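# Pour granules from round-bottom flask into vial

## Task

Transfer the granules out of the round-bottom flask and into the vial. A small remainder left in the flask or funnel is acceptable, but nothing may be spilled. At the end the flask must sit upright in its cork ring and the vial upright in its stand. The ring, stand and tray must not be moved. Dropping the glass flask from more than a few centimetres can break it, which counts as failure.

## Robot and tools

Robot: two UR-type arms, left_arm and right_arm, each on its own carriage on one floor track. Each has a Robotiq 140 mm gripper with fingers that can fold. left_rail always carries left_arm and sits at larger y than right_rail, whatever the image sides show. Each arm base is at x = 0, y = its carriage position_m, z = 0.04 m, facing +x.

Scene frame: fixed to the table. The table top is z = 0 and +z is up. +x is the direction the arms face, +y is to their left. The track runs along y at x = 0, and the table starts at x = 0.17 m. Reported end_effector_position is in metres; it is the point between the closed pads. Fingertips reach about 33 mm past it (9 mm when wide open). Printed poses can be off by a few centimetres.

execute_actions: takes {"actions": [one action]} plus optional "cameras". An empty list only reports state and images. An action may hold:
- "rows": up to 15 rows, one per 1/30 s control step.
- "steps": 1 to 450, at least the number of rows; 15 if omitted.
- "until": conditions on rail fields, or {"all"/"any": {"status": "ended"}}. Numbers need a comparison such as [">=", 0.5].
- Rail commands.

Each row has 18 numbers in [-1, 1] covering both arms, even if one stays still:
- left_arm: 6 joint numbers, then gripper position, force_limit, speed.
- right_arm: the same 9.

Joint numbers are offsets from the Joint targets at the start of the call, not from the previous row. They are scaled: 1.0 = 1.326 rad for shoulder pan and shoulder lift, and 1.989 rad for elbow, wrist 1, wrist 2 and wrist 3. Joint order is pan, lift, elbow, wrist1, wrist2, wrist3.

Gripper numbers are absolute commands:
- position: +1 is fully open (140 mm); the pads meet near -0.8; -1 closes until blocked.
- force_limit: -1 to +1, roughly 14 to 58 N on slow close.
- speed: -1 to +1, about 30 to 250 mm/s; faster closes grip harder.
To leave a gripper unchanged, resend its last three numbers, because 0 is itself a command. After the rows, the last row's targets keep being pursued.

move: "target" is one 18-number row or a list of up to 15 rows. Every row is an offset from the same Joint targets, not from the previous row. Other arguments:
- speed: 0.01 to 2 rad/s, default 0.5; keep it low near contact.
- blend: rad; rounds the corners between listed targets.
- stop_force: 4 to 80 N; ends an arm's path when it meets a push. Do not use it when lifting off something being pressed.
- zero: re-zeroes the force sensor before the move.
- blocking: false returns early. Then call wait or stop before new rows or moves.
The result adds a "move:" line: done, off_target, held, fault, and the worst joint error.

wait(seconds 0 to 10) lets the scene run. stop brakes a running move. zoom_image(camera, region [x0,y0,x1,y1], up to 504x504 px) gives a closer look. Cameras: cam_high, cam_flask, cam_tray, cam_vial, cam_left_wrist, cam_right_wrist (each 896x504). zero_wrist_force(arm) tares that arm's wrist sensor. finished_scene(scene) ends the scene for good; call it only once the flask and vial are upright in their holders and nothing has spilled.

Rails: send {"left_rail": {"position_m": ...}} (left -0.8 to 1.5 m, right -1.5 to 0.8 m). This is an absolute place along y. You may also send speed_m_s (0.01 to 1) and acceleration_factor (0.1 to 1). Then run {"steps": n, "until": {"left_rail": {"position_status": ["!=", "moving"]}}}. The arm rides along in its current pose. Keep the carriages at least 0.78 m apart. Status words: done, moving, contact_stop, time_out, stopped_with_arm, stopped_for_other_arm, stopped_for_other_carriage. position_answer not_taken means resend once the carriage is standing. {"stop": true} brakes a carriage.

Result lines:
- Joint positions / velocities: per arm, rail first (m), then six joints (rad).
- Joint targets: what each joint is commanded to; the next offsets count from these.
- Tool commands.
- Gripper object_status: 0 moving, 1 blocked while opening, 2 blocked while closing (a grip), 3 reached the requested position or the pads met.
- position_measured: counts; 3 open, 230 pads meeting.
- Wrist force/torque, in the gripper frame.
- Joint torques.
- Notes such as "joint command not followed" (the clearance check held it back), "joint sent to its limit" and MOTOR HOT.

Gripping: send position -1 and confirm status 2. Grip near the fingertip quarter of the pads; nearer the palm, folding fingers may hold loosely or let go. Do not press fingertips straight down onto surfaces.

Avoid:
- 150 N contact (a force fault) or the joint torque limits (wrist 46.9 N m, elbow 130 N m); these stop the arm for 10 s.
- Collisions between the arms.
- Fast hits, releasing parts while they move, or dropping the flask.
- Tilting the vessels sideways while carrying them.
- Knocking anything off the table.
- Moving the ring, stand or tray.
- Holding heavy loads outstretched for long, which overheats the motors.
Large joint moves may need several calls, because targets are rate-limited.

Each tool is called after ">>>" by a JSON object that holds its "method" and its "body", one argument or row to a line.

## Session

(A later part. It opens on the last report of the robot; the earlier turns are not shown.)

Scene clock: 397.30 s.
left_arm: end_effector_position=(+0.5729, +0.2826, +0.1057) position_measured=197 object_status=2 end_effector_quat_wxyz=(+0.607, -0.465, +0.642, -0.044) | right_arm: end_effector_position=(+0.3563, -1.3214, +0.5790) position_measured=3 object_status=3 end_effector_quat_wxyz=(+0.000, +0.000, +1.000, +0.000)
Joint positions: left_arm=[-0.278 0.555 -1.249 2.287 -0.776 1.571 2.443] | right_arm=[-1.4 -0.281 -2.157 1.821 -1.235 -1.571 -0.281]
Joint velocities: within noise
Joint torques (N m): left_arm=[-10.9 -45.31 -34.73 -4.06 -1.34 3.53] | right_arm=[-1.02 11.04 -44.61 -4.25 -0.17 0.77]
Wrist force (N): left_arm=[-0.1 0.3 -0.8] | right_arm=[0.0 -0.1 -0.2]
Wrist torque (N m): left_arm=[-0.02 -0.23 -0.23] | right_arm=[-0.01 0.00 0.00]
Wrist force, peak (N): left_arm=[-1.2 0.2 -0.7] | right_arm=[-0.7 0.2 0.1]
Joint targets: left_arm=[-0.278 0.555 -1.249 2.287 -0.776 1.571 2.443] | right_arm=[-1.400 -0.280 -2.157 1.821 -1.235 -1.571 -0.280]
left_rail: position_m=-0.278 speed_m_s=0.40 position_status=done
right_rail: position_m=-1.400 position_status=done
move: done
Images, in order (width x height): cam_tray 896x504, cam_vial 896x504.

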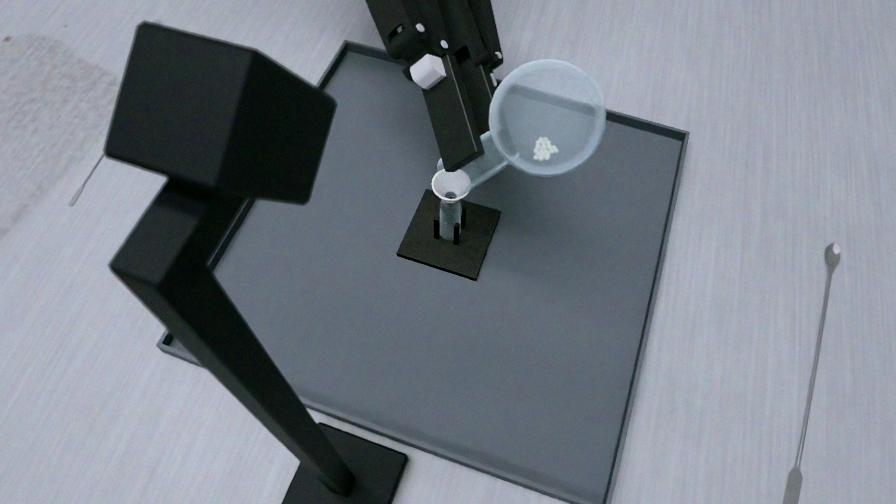

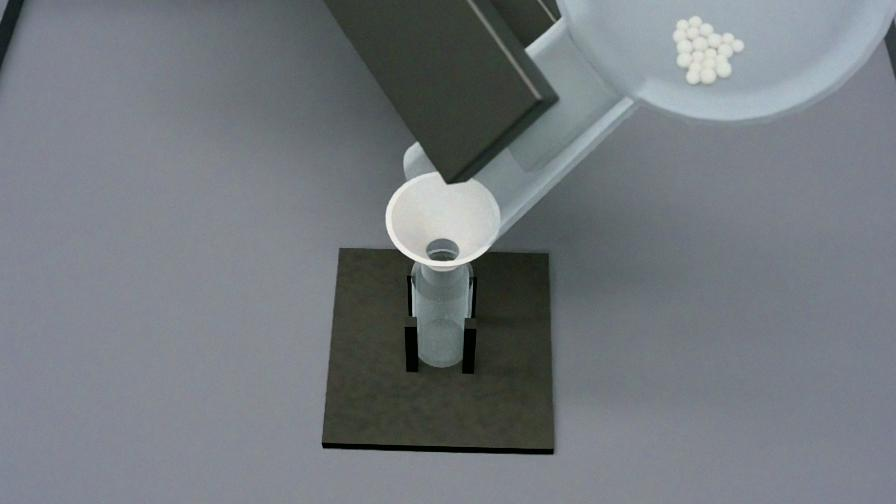

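>>> {"method": "wait", "body": {
  "seconds": 0.1,
  "cameras": ["cam_left_wrist","cam_vial","cam_tray","cam_high"]
}}

>>> {"method": "zoom_image", "body": {
  "camera": "cam_left_wrist",
  "region": [360, 80, 680, 400]
}}

>>> {"method": "zoom_image", "body": {
  "camera": "cam_high",
  "region": [480, 310, 600, 430]
}}

Scene clock: 437.67 s.
left_arm: end_effector_position=(+0.5729, +0.2826, +0.1057) position_measured=197 object_status=2 end_effector_quat_wxyz=(+0.607, -0.465, +0.642, -0.044) | right_arm: end_effector_position=(+0.3563, -1.3214, +0.5790) position_measured=3 object_status=3 end_effector_quat_wxyz=(+0.000, +0.000, +1.000, +0.000)
Joint positions: left_arm=[-0.278 0.555 -1.249 2.287 -0.776 1.571 2.443] | right_arm=[-1.4 -0.281 -2.157 1.821 -1.235 -1.571 -0.28]
Joint velocities: within noise
Joint torques (N m): left_arm=[0.42 -51.18 -20.23 -0.72 -1.36 2.79] | right_arm=[-1.83 13.14 -46.48 -4.45 -0.41 0.92]
Wrist force (N): left_arm=[-0.4 0.2 -1.0] | right_arm=[-0.3 0.2 0.1]
Wrist torque (N m): left_arm=[-0.04 -0.16 -0.23] | right_arm=[0.06 0.07 0.00]
Wrist force, peak (N): left_arm=[-0.4 1.1 -1.0] | right_arm=[-0.5 0.3 0.4]
Joint targets: left_arm=[-0.278 0.555 -1.249 2.287 -0.776 1.571 2.443] | right_arm=[-1.400 -0.280 -2.157 1.821 -1.235 -1.571 -0.280]
Tool commands: left_gripper/position=-1.0 left_gripper/force_limit=+0.0 left_gripper/speed=-1.0 right_gripper/position=+1.0 right_gripper/force_limit=+1.0 right_gripper/speed=+1.0
left_rail: position_m=-0.278 speed_m_s=0.40 position_status=done
right_rail: position_m=-1.400 position_status=done
wait: 0.10 s; at rest from the start
Images, in order (width x height): cam_high 896x504, cam_tray 896x504, cam_vial 896x504, cam_left_wrist 896x504.

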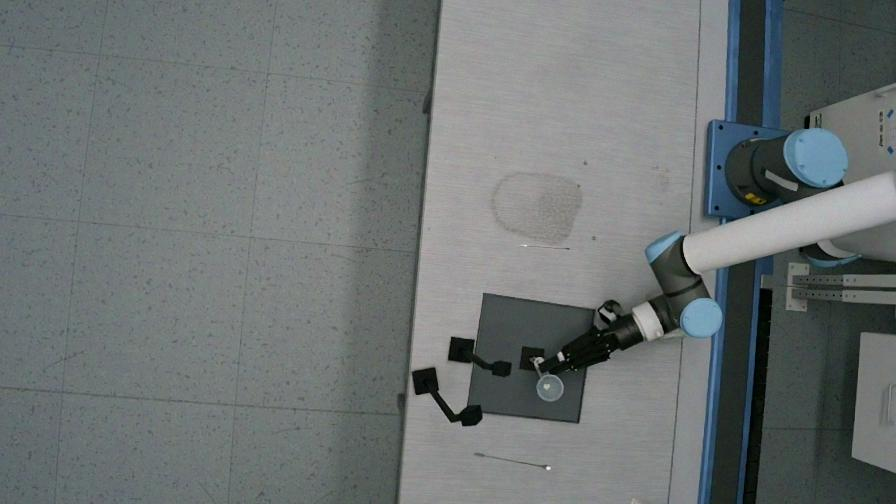

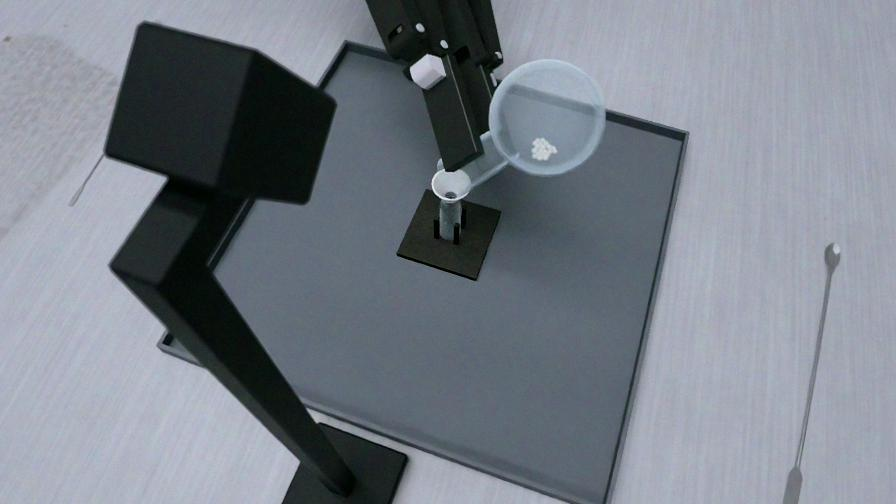

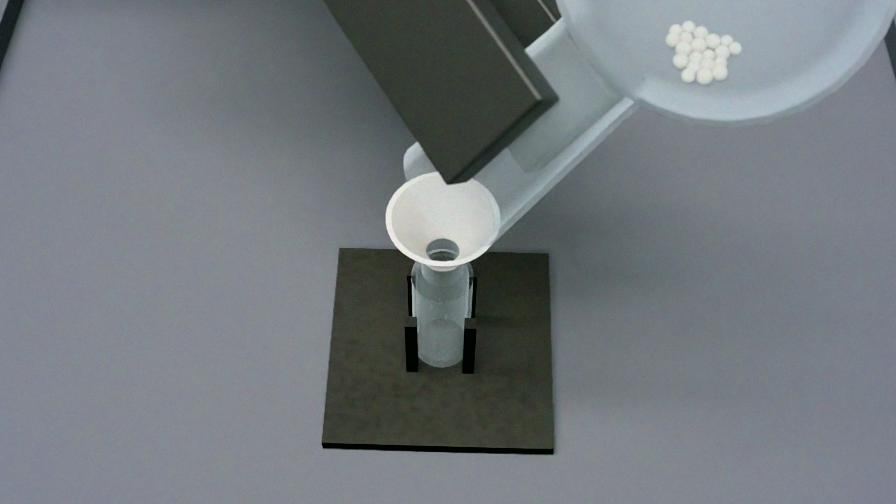

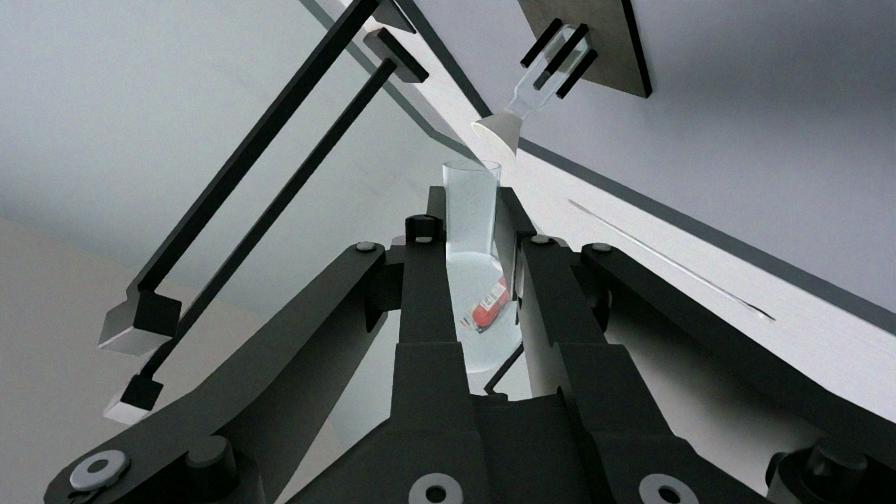

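Scaled by 1.575 from the camera's 896x504 image, which has a finer 1280x720 frame.

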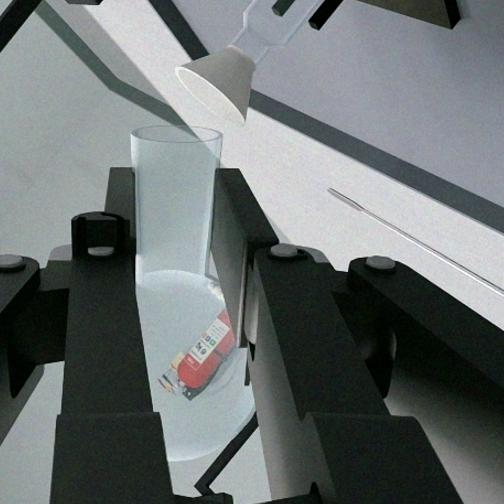

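Scaled by 4.200 from the camera's 896x504 image, which has a finer 1280x720 frame.

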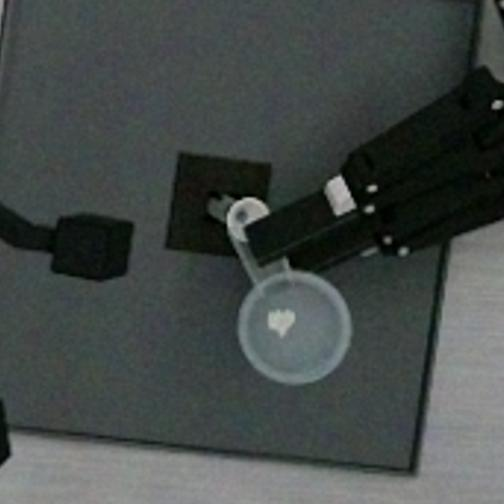

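>>> {"method": "zoom_image", "body": {
  "camera": "cam_vial",
  "region": [380, 120, 540, 280]
}}

>>> {"method": "zoom_image", "body": {
  "camera": "cam_tray",
  "region": [420, 130, 500, 210]
}}

Scaled by 3.150 from the camera's 896x504 image, which has a finer 1280x720 frame.

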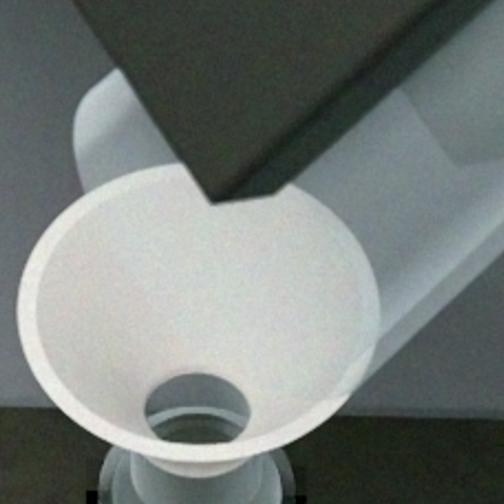

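Scaled by 6.300 from the camera's 896x504 image, which has a finer 1280x720 frame.

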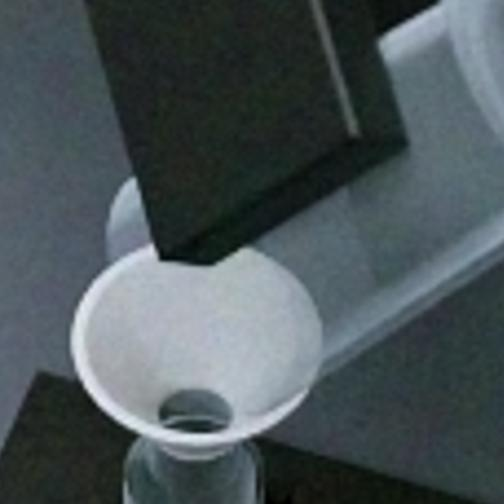

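>>> {"method": "move", "body": {
  "target": [-0.0063,0,0,0,0,0.1755,-1,0,-1,0,0,0,0,0,0,1,1,1],
  "speed": 0.1,
  "cameras": ["cam_tray","cam_vial","cam_left_wrist"]
}}

>>> {"method": "zoom_image", "body": {
  "camera": "cam_vial",
  "region": [340, 80, 620, 360]
}}

Scene clock: 469.13 s.
left_arm: end_effector_position=(+0.5775, +0.2778, +0.1057) position_measured=197 object_status=2 end_effector_quat_wxyz=(+0.606, -0.344, +0.715, +0.060) | right_arm: end_effector_position=(+0.3563, -1.3214, +0.5790) position_measured=3 object_status=3 end_effector_quat_wxyz=(+0.000, +0.000, +1.000, +0.000)
Joint positions: left_arm=[-0.278 0.547 -1.249 2.287 -0.776 1.571 2.792] | right_arm=[-1.4 -0.281 -2.157 1.821 -1.235 -1.571 -0.281]
Joint velocities: within noise
Joint torques (N m): left_arm=[-12.84 -55.16 -22.5 -0.89 -1.14 2.68] | right_arm=[-3.25 13.84 -46.65 -4.7 -0.64 1.14]
Wrist force (N): left_arm=[0.5 0.7 -0.6] | right_arm=[-0.1 0.0 0.0]
Wrist torque (N m): left_arm=[0.10 -0.35 -0.21] | right_arm=[0.01 0.01 0.00]
Wrist force, peak (N): left_arm=[-0.2 0.6 -1.2] | right_arm=[-0.2 0.7 -0.1]
Joint targets: left_arm=[-0.278 0.547 -1.249 2.287 -0.776 1.571 2.792] | right_arm=[-1.400 -0.280 -2.157 1.821 -1.235 -1.571 -0.280]
left_rail: position_m=-0.278 speed_m_s=0.40 position_status=done
right_rail: position_m=-1.400 position_status=done
move: done
Images, in order (width x height): cam_tray 896x504, cam_vial 896x504, cam_left_wrist 896x504.

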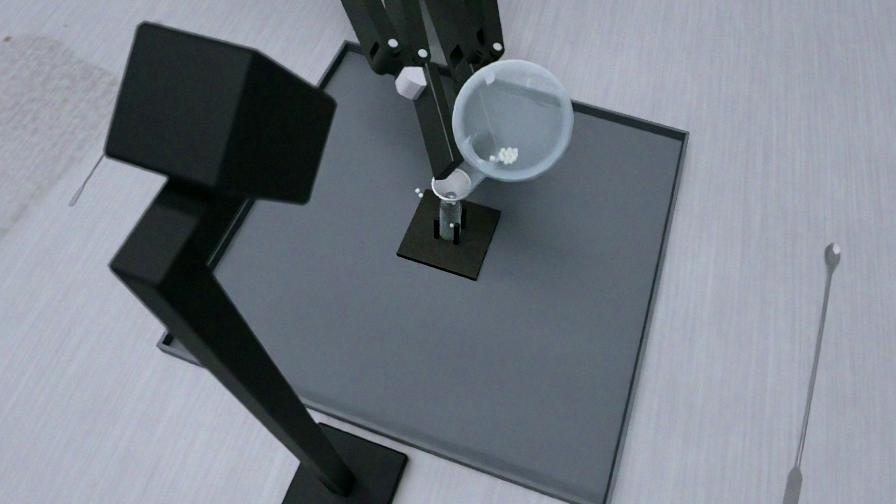

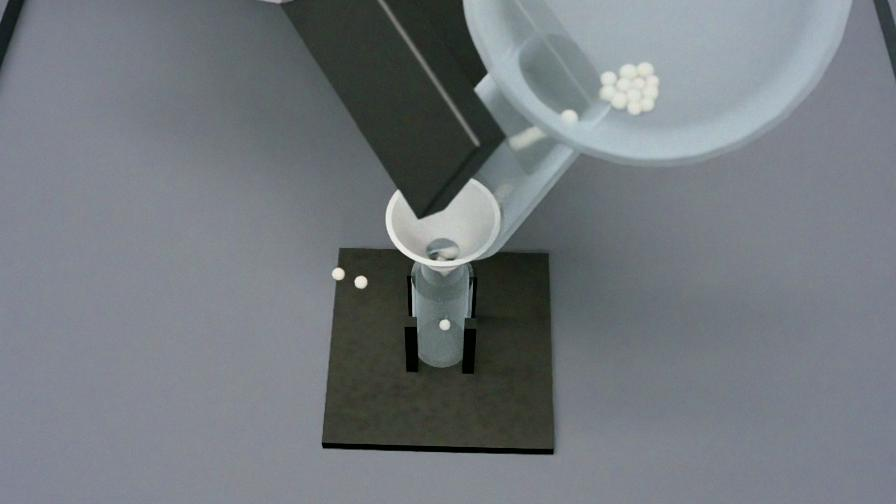

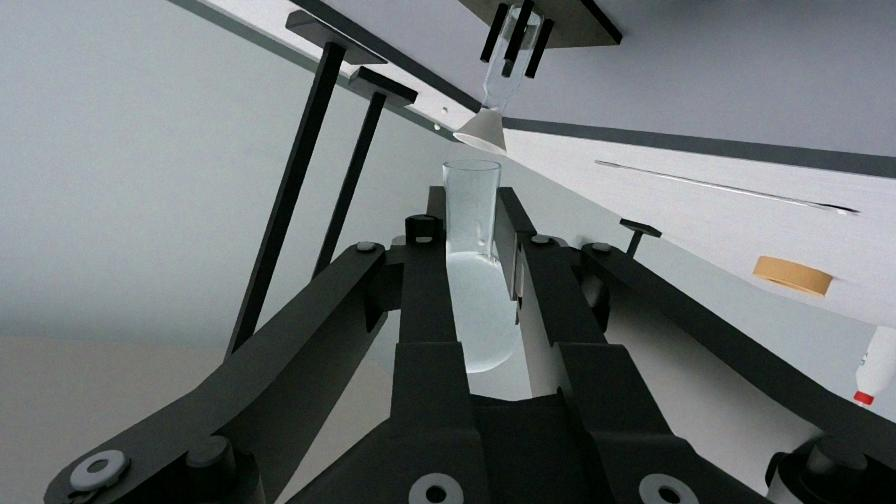

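Scaled by 1.800 from the camera's 896x504 image, which has a finer 1280x720 frame.

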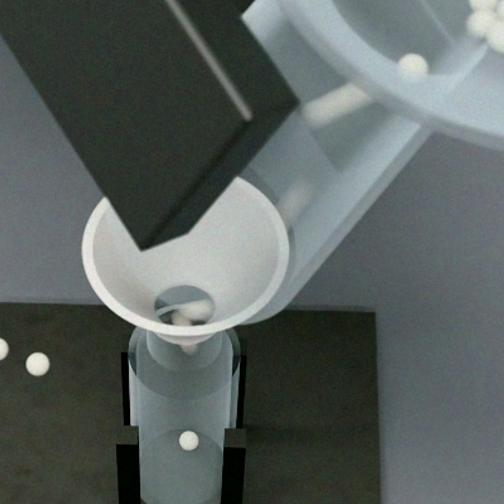

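>>> {"method": "wait", "body": {
  "seconds": 0.1,
  "cameras": ["cam_tray","cam_vial"]
}}

>>> {"method": "zoom_image", "body": {
  "camera": "cam_tray",
  "region": [390, 130, 550, 290]
}}

>>> {"method": "zoom_image", "body": {
  "camera": "cam_vial",
  "region": [320, 150, 560, 390]
}}

Scene clock: 476.00 s.
left_arm: end_effector_position=(+0.5775, +0.2778, +0.1057) position_measured=197 object_status=2 end_effector_quat_wxyz=(+0.606, -0.344, +0.715, +0.060) | right_arm: end_effector_position=(+0.3563, -1.3214, +0.5790) position_measured=3 object_status=3 end_effector_quat_wxyz=(+0.000, +0.000, +1.000, +0.000)
Joint positions: left_arm=[-0.278 0.547 -1.249 2.287 -0.776 1.571 2.792] | right_arm=[-1.4 -0.28 -2.157 1.821 -1.235 -1.571 -0.281]
Joint velocities: within noise
Joint torques (N m): left_arm=[-10.22 -55.84 -24.09 -0.73 -1.11 3.05] | right_arm=[-1.35 11.2 -48.04 -5.2 -0.88 0.8]
Wrist force (N): left_arm=[0.4 0.9 -0.6] | right_arm=[-0.2 0.3 0.1]
Wrist torque (N m): left_arm=[0.16 -0.32 -0.21] | right_arm=[0.07 0.05 0.00]
Wrist force, peak (N): left_arm=[0.2 0.9 -1.0] | right_arm=[-0.4 0.2 -0.4]
Joint targets: left_arm=[-0.278 0.547 -1.249 2.287 -0.776 1.571 2.792] | right_arm=[-1.400 -0.280 -2.157 1.821 -1.235 -1.571 -0.280]
Tool commands: left_gripper/position=-1.0 left_gripper/force_limit=+0.0 left_gripper/speed=-1.0 right_gripper/position=+1.0 right_gripper/force_limit=+1.0 right_gripper/speed=+1.0
left_rail: position_m=-0.278 speed_m_s=0.40 position_status=done
right_rail: position_m=-1.400 position_status=done
wait: 0.10 s; at rest from the start
Images, in order (width x height): cam_tray 896x504, cam_vial 896x504.

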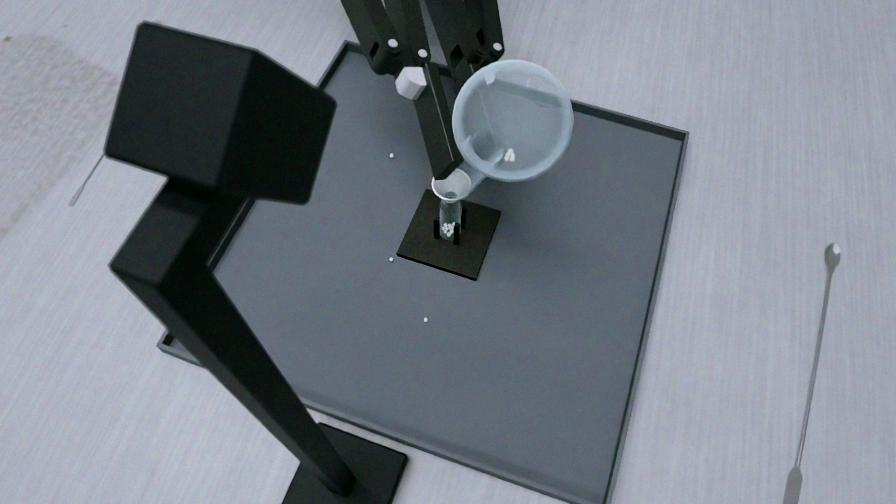

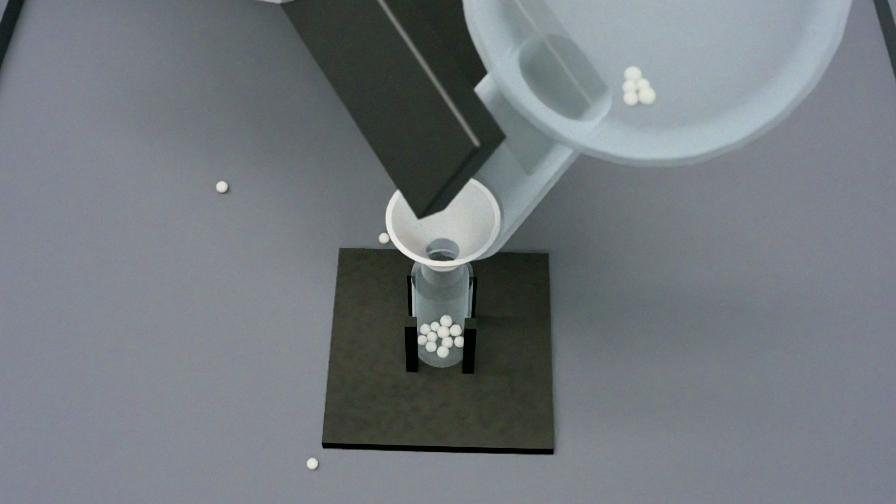

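Scaled by 3.150 from the camera's 896x504 image, which has a finer 1280x720 frame.

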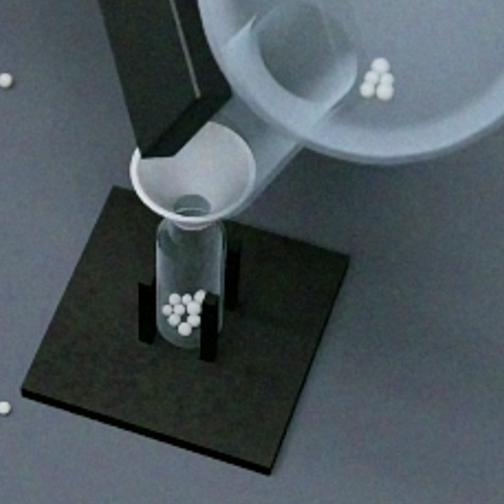

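Scaled by 2.100 from the camera's 896x504 image, which has a finer 1280x720 frame.

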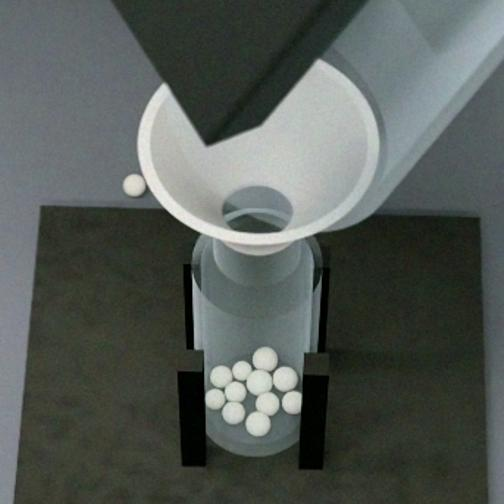

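>>> {"method": "move", "body": {
  "target": [0,0.0044,0.0013,-0.0043,0,0,-1,0,-1,0,0,0,0,0,0,1,1,1],
  "speed": 0.02,
  "cameras": ["cam_tray","cam_vial","cam_left_wrist"]
}}

>>> {"method": "zoom_image", "body": {
  "camera": "cam_left_wrist",
  "region": [400, 80, 560, 240]
}}

>>> {"method": "zoom_image", "body": {
  "camera": "cam_vial",
  "region": [320, 100, 560, 340]
}}

>>> {"method": "zoom_image", "body": {
  "camera": "cam_tray",
  "region": [410, 130, 510, 230]
}}

Scene clock: 519.67 s.
left_arm: end_effector_position=(+0.5769, +0.2774, +0.1023) position_measured=197 object_status=2 end_effector_quat_wxyz=(+0.606, -0.344, +0.715, +0.060) | right_arm: end_effector_position=(+0.3563, -1.3214, +0.5790) position_measured=3 object_status=3 end_effector_quat_wxyz=(+0.000, +0.000, +1.000, +0.000)
Joint positions: left_arm=[-0.278 0.547 -1.243 2.289 -0.785 1.571 2.792] | right_arm=[-1.4 -0.28 -2.157 1.821 -1.235 -1.571 -0.281]
Joint velocities: within noise
Joint torques (N m): left_arm=[1.66 -43.98 -11.77 -4.23 -1.1 2.17] | right_arm=[-2.91 12.31 -48.34 -5.48 -0.77 0.93]
Wrist force (N): left_arm=[0.3 0.5 -0.5] | right_arm=[-0.3 0.0 -0.1]
Wrist torque (N m): left_arm=[0.06 -0.29 -0.21] | right_arm=[0.00 0.05 0.00]
Wrist force, peak (N): left_arm=[0.5 1.0 -1.0] | right_arm=[-0.7 -0.1 -0.3]
Joint targets: left_arm=[-0.278 0.547 -1.243 2.289 -0.785 1.571 2.792] | right_arm=[-1.400 -0.280 -2.157 1.821 -1.235 -1.571 -0.280]
left_rail: position_m=-0.278 speed_m_s=0.40 position_status=done
right_rail: position_m=-1.400 position_status=done
move: done
Images, in order (width x height): cam_tray 896x504, cam_vial 896x504, cam_left_wrist 896x504.

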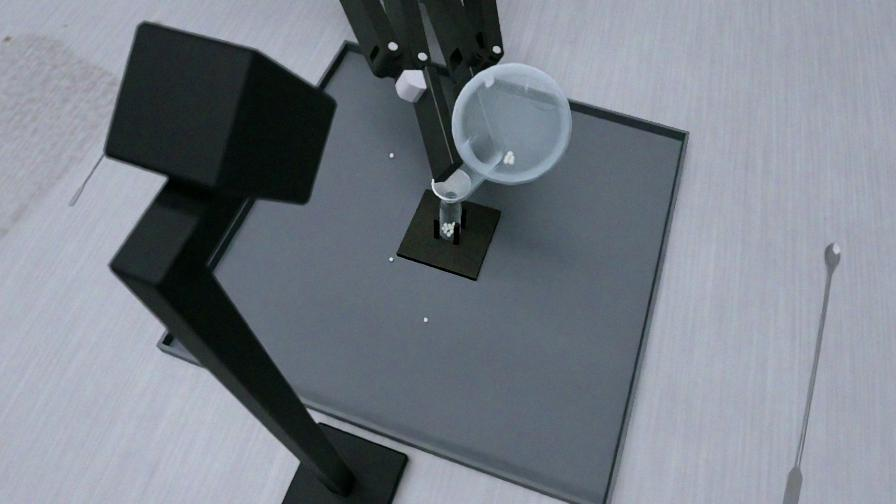

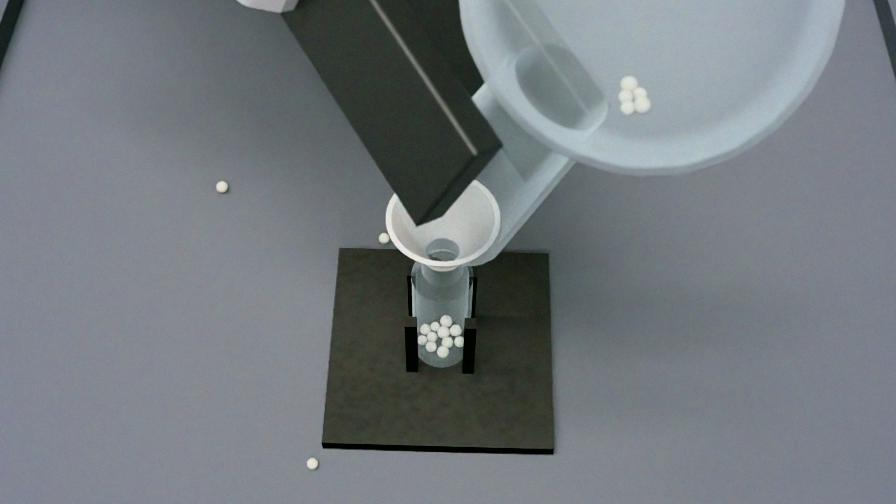

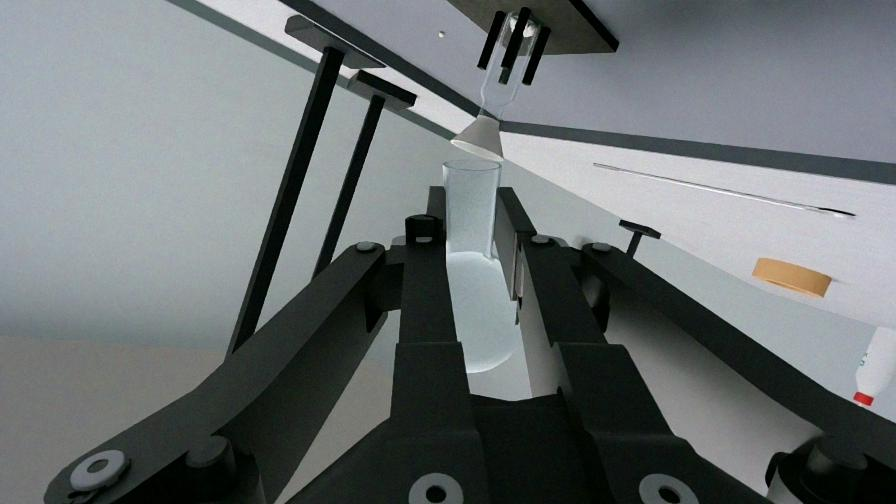

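Scaled by 3.150 from the camera's 896x504 image, which has a finer 1280x720 frame.

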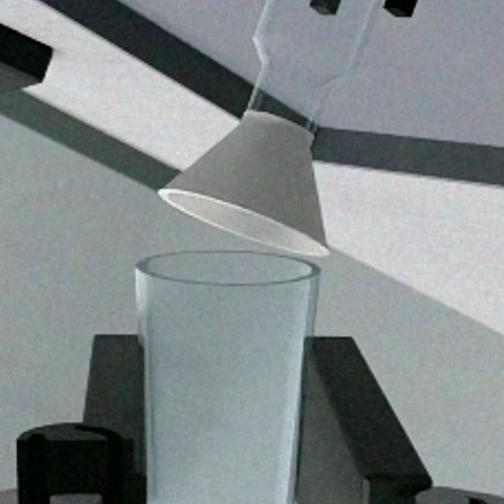

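Scaled by 2.100 from the camera's 896x504 image, which has a finer 1280x720 frame.

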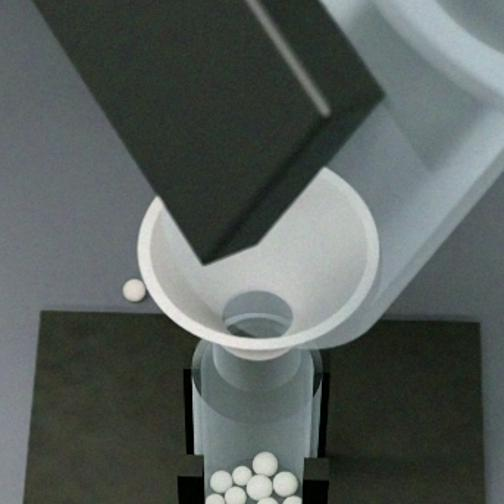

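Scaled by 5.040 from the camera's 896x504 image, which has a finer 1280x720 frame.

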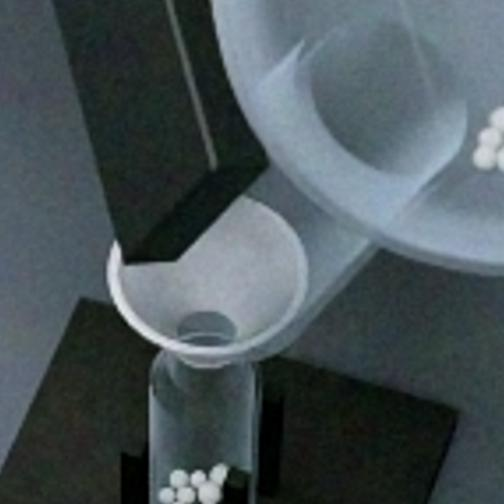

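>>> {"method": "move", "body": {
  "target": [
    [0,-0.0021,0.0028,-0.0014,0,0,-1,0,-1,0,0,0,0,0,0,1,1,1],
    [-0.0071,0.0268,0.0245,-0.0862,0,0.1755,-1,0,-1,0,0,0,0,0,0,1,1,1]
  ],
  "speed": [0.02,0.9],
  "cameras": ["cam_tray","cam_vial","cam_left_wrist"]
}}

>>> {"method": "zoom_image", "body": {
  "camera": "cam_vial",
  "region": [320, 100, 560, 340]
}}

Scene clock: 542.50 s.
left_arm: end_effector_position=(+0.5773, +0.2691, +0.0992) position_measured=197 object_status=2 end_effector_quat_wxyz=(+0.620, -0.204, +0.738, +0.170) | right_arm: end_effector_position=(+0.3563, -1.3214, +0.5790) position_measured=3 object_status=3 end_effector_quat_wxyz=(+0.000, +0.000, +1.000, +0.000)
Joint positions: left_arm=[-0.278 0.538 -1.207 2.338 -0.956 1.571 3.141] | right_arm=[-1.4 -0.281 -2.157 1.821 -1.235 -1.571 -0.281]
Joint velocities: within noise
Joint torques (N m): left_arm=[-11.39 -45.18 -8.44 -4.83 -0.58 3.36] | right_arm=[-6.16 8.35 -49.57 -5.6 -0.58 1.46]
Wrist force (N): left_arm=[0.6 0.9 -0.7] | right_arm=[-0.4 -0.1 0.3]
Wrist torque (N m): left_arm=[0.20 -0.33 -0.23] | right_arm=[-0.02 0.08 0.00]
Wrist force, peak (N): left_arm=[0.4 1.1 -0.7] | right_arm=[-0.7 0.3 -0.2]
Joint targets: left_arm=[-0.278 0.538 -1.207 2.338 -0.956 1.571 3.141] | right_arm=[-1.400 -0.280 -2.157 1.821 -1.235 -1.571 -0.280]
left_rail: position_m=-0.278 speed_m_s=0.40 position_status=done
right_rail: position_m=-1.400 position_status=done
move: done
Images, in order (width x height): cam_tray 896x504, cam_vial 896x504, cam_left_wrist 896x504.

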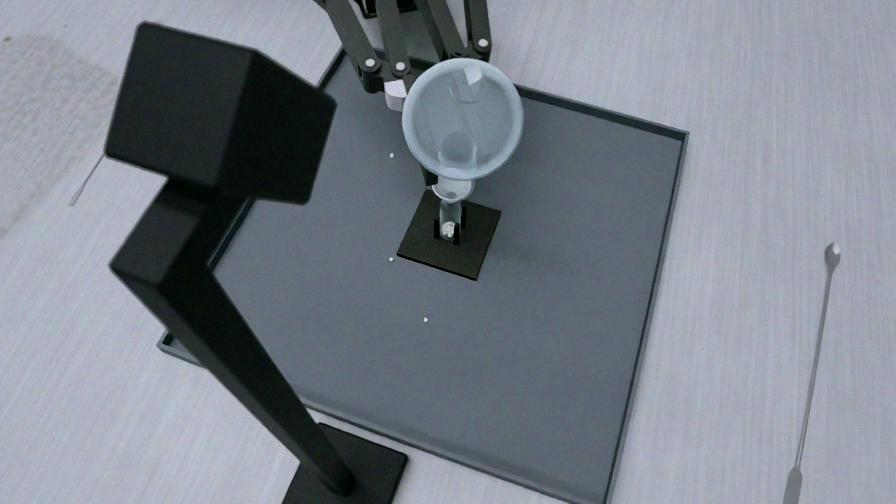

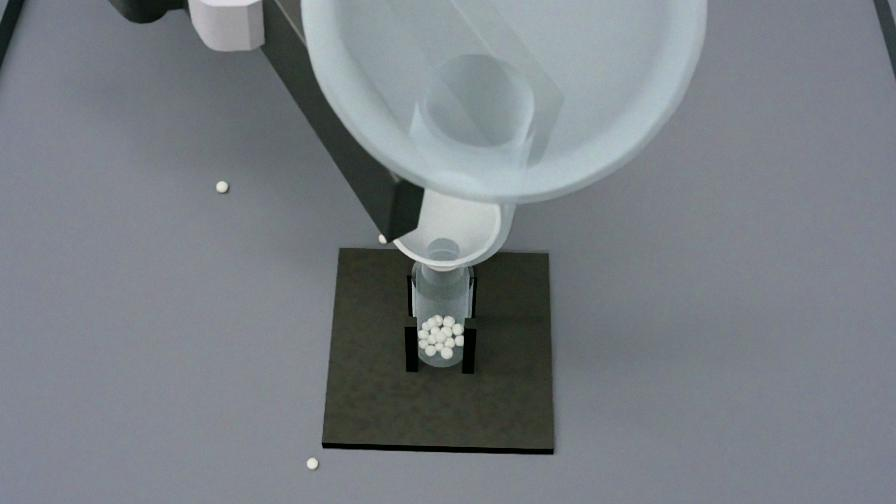

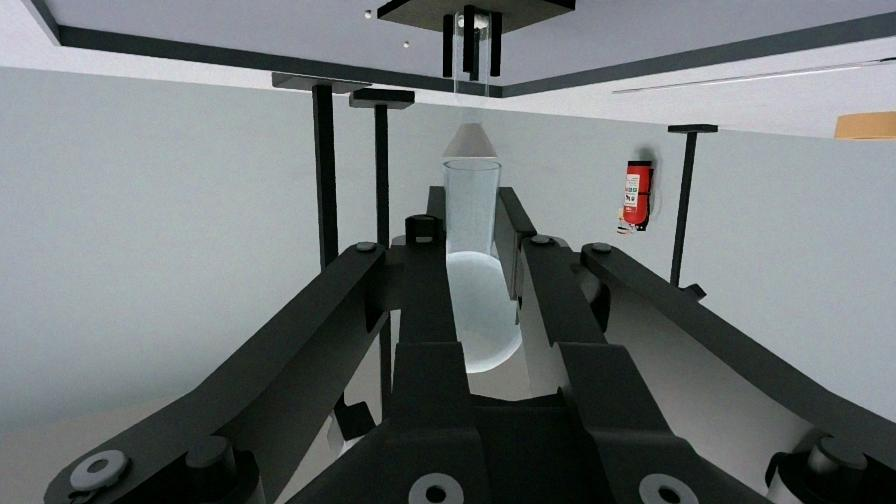

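Scaled by 2.100 from the camera's 896x504 image, which has a finer 1280x720 frame.

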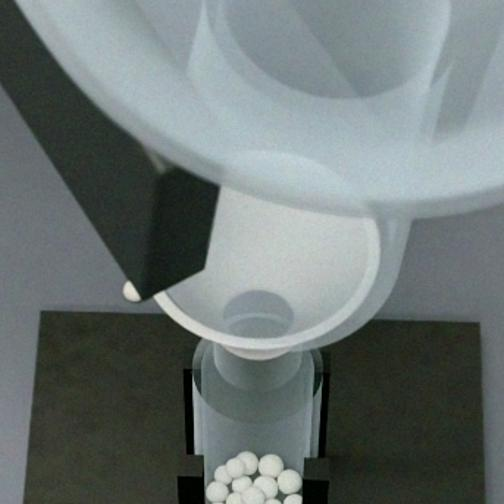

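>>> {"method": "move", "body": {
  "target": [
    [0,-0.0766,0.0033,0.0478,0,0,-1,0,-1,0,0,0,0,0,0,1,1,1],
    [0,-0.1034,0.03,-0.005,0,-0.9,-1,0,-1,0,0,0,0,0,0,1,1,1]
  ],
  "speed": [0.1,0.6],
  "cameras": ["cam_vial","cam_tray"]
}}

>>> {"method": "zoom_image", "body": {
  "camera": "cam_vial",
  "region": [180, 120, 600, 500]
}}

Scene clock: 557.27 s.
left_arm: end_effector_position=(+0.5543, +0.2553, +0.1721) position_measured=197 object_status=2 end_effector_quat_wxyz=(-0.547, +0.677, -0.292, +0.396) | right_arm: end_effector_position=(+0.3563, -1.3214, +0.5790) position_measured=3 object_status=3 end_effector_quat_wxyz=(+0.000, +0.000, +1.000, +0.000)
Joint positions: left_arm=[-0.278 0.538 -1.344 2.398 -0.966 1.571 1.352] | right_arm=[-1.4 -0.281 -2.157 1.821 -1.235 -1.571 -0.281]
Joint velocities: within noise
Joint torques (N m): left_arm=[-8.27 -61.86 -13.15 -5.07 -0.69 -2.63] | right_arm=[-4.82 12.57 -49.65 -5.27 -0.8 0.82]
Wrist force (N): left_arm=[-1.9 -0.2 -0.2] | right_arm=[-0.3 0.2 0.1]
Wrist torque (N m): left_arm=[-0.04 0.07 -0.18] | right_arm=[0.06 0.06 0.00]
Wrist force, peak (N): left_arm=[-2.3 -0.2 -0.8] | right_arm=[-0.5 0.4 0.4]
Joint targets: left_arm=[-0.278 0.538 -1.344 2.398 -0.966 1.571 1.351] | right_arm=[-1.400 -0.280 -2.157 1.821 -1.235 -1.571 -0.280]
left_rail: position_m=-0.278 speed_m_s=0.40 position_status=done
right_rail: position_m=-1.400 position_status=done
move: done
Images, in order (width x height): cam_tray 896x504, cam_vial 896x504.

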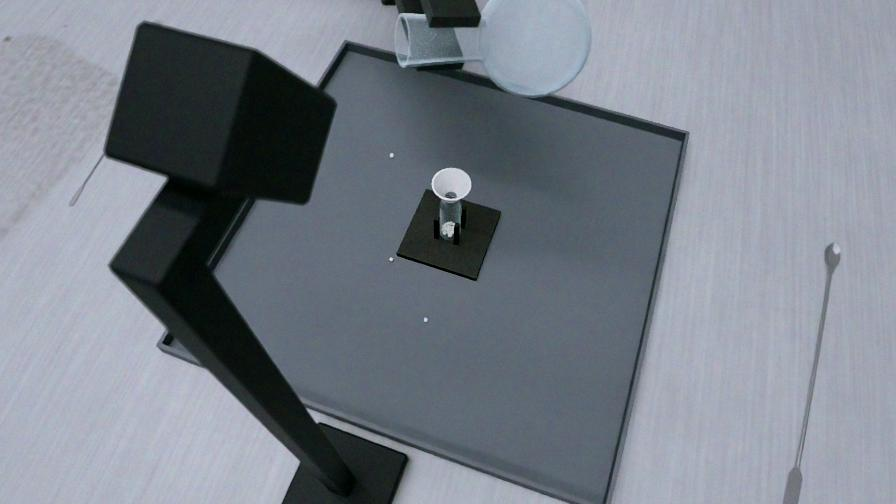

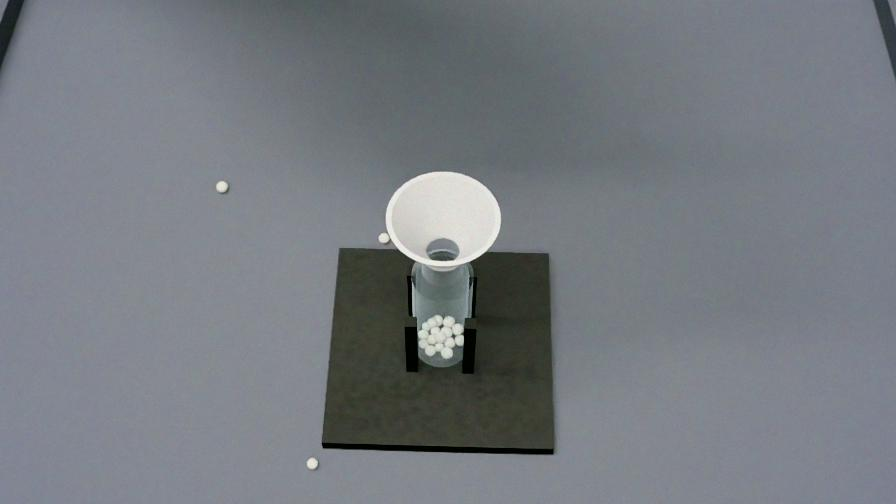

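Scaled by 1.200 from the camera's 896x504 image, which has a finer 1280x720 frame.

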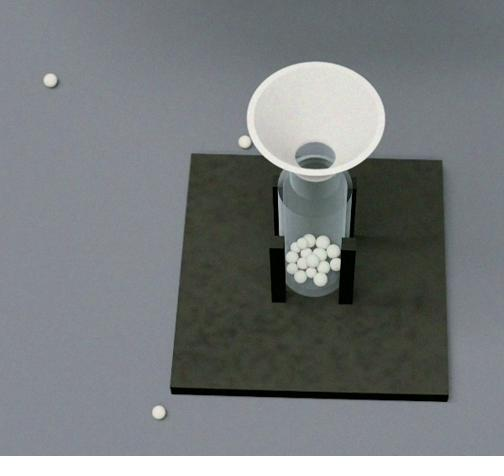

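>>> {"method": "move", "body": {
  "target": [0,-0.0273,0.0267,-0.0528,0,-0.6792,-1,0,-1,0,0,0,0,0,0,1,1,1],
  "speed": 0.6,
  "cameras": []
}}

>>> {"method": "execute_actions", "body": {
  "actions": [
    {"left_rail":{"position_m":0.386},"steps":300,"until":{"left_rail":{"position_status":["!=","moving"]}}}
  ],
  "cameras": ["cam_left_wrist","cam_flask"]
}}

Scene clock: 566.30 s.
left_arm: end_effector_position=(+0.5386, +0.2460, +0.2015) position_measured=197 object_status=2 end_effector_quat_wxyz=(-0.188, +0.681, +0.187, +0.682) | right_arm: end_effector_position=(+0.3563, -1.3214, +0.5790) position_measured=3 object_status=3 end_effector_quat_wxyz=(+0.000, +0.000, +1.000, +0.000)
Joint positions: left_arm=[-0.278 0.538 -1.381 2.451 -1.071 1.571 0.001] | right_arm=[-1.4 -0.281 -2.157 1.821 -1.235 -1.571 -0.281]
Joint velocities: within noise
Joint torques (N m): left_arm=[-7.36 -55.58 -12.8 -5.57 -0.37 -2.54] | right_arm=[-3.41 10.55 -50.07 -5.75 -0.74 0.87]
Wrist force (N): left_arm=[-2.4 -0.4 0.7] | right_arm=[-0.1 0.1 0.1]
Wrist torque (N m): left_arm=[0.16 0.25 -0.11] | right_arm=[0.02 0.01 0.00]
Wrist force, peak (N): left_arm=[-2.9 -0.8 0.6] | right_arm=[-0.2 0.7 0.0]
Joint targets: left_arm=[-0.278 0.538 -1.381 2.451 -1.071 1.571 0.000] | right_arm=[-1.400 -0.280 -2.157 1.821 -1.235 -1.571 -0.280]
left_rail: position_m=-0.278 speed_m_s=0.40 position_status=done
right_rail: position_m=-1.400 position_status=done
move: done
No camera images: "cameras" was empty.

Scene clock: 569.53 s.
left_arm: end_effector_position=(+0.5386, +0.9096, +0.2015) position_measured=197 object_status=2 end_effector_quat_wxyz=(-0.188, +0.681, +0.187, +0.682) end_effector_velocity=(-0.001, +0.001, +0.000) end_effector_angular_velocity=(+0.000, +0.001, +0.002) | right_arm: end_effector_position=(+0.3563, -1.3214, +0.5790) position_measured=3 object_status=3 end_effector_quat_wxyz=(+0.000, +0.000, +1.000, +0.000)
Joint positions: left_arm=[0.386 0.538 -1.381 2.451 -1.071 1.571 0] | right_arm=[-1.4 -0.28 -2.157 1.821 -1.235 -1.571 -0.281]
Joint velocities: left_arm=[0.001 0.001 0 0 0 -0.001 0.001] | right_arm=[within noise]
Joint torques (N m): left_arm=[-5.46 -49.85 -27.22 -4.42 -0.7 -2.37] | right_arm=[-4.91 9.92 -50.04 -5.12 -0.73 1.24]
Wrist force (N): left_arm=[-2.7 -0.6 0.9] | right_arm=[-0.2 0.2 -0.1]
Wrist torque (N m): left_arm=[0.11 0.32 -0.11] | right_arm=[0.04 0.03 0.00]
Wrist force, peak (N): left_arm=[-2.7 -1.1 1.0] | right_arm=[-0.4 0.4 0.4]
Joint targets: left_arm=[0.386 0.538 -1.381 2.451 -1.071 1.571 0.000] | right_arm=[-1.400 -0.280 -2.157 1.821 -1.235 -1.571 -0.280]
Tool commands: left_gripper/position=-1.0 left_gripper/force_limit=+0.0 left_gripper/speed=-1.0 right_gripper/position=+1.0 right_gripper/force_limit=+1.0 right_gripper/speed=+1.0
left_rail: position_m=0.386 speed_m_s=0.40 position_status=done
right_rail: position_m=-1.400 position_status=done
Images, in order (width x height): cam_flask 896x504, cam_left_wrist 896x504.

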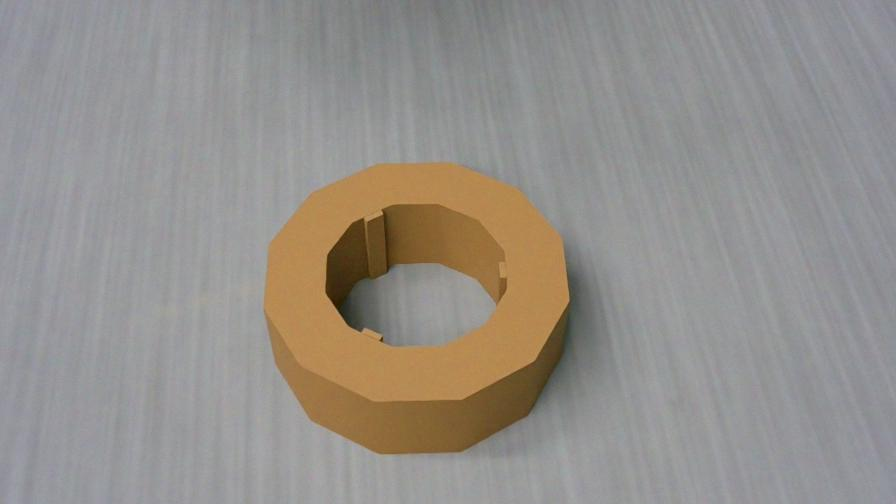

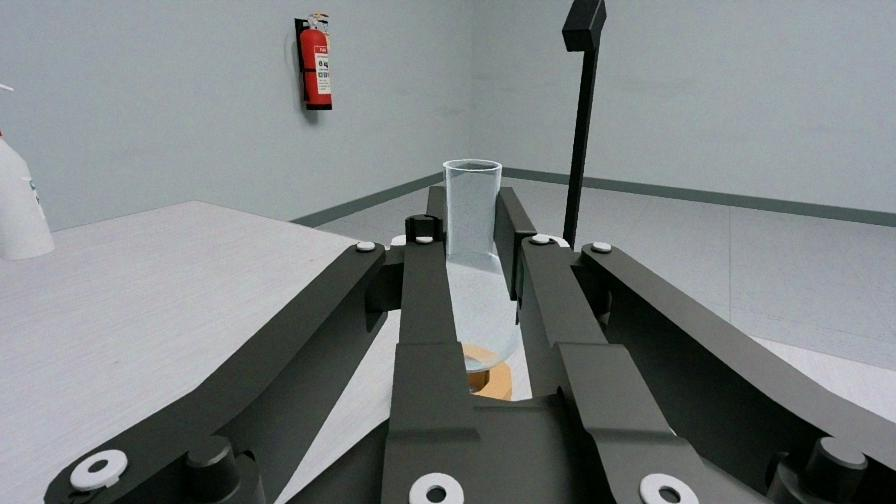

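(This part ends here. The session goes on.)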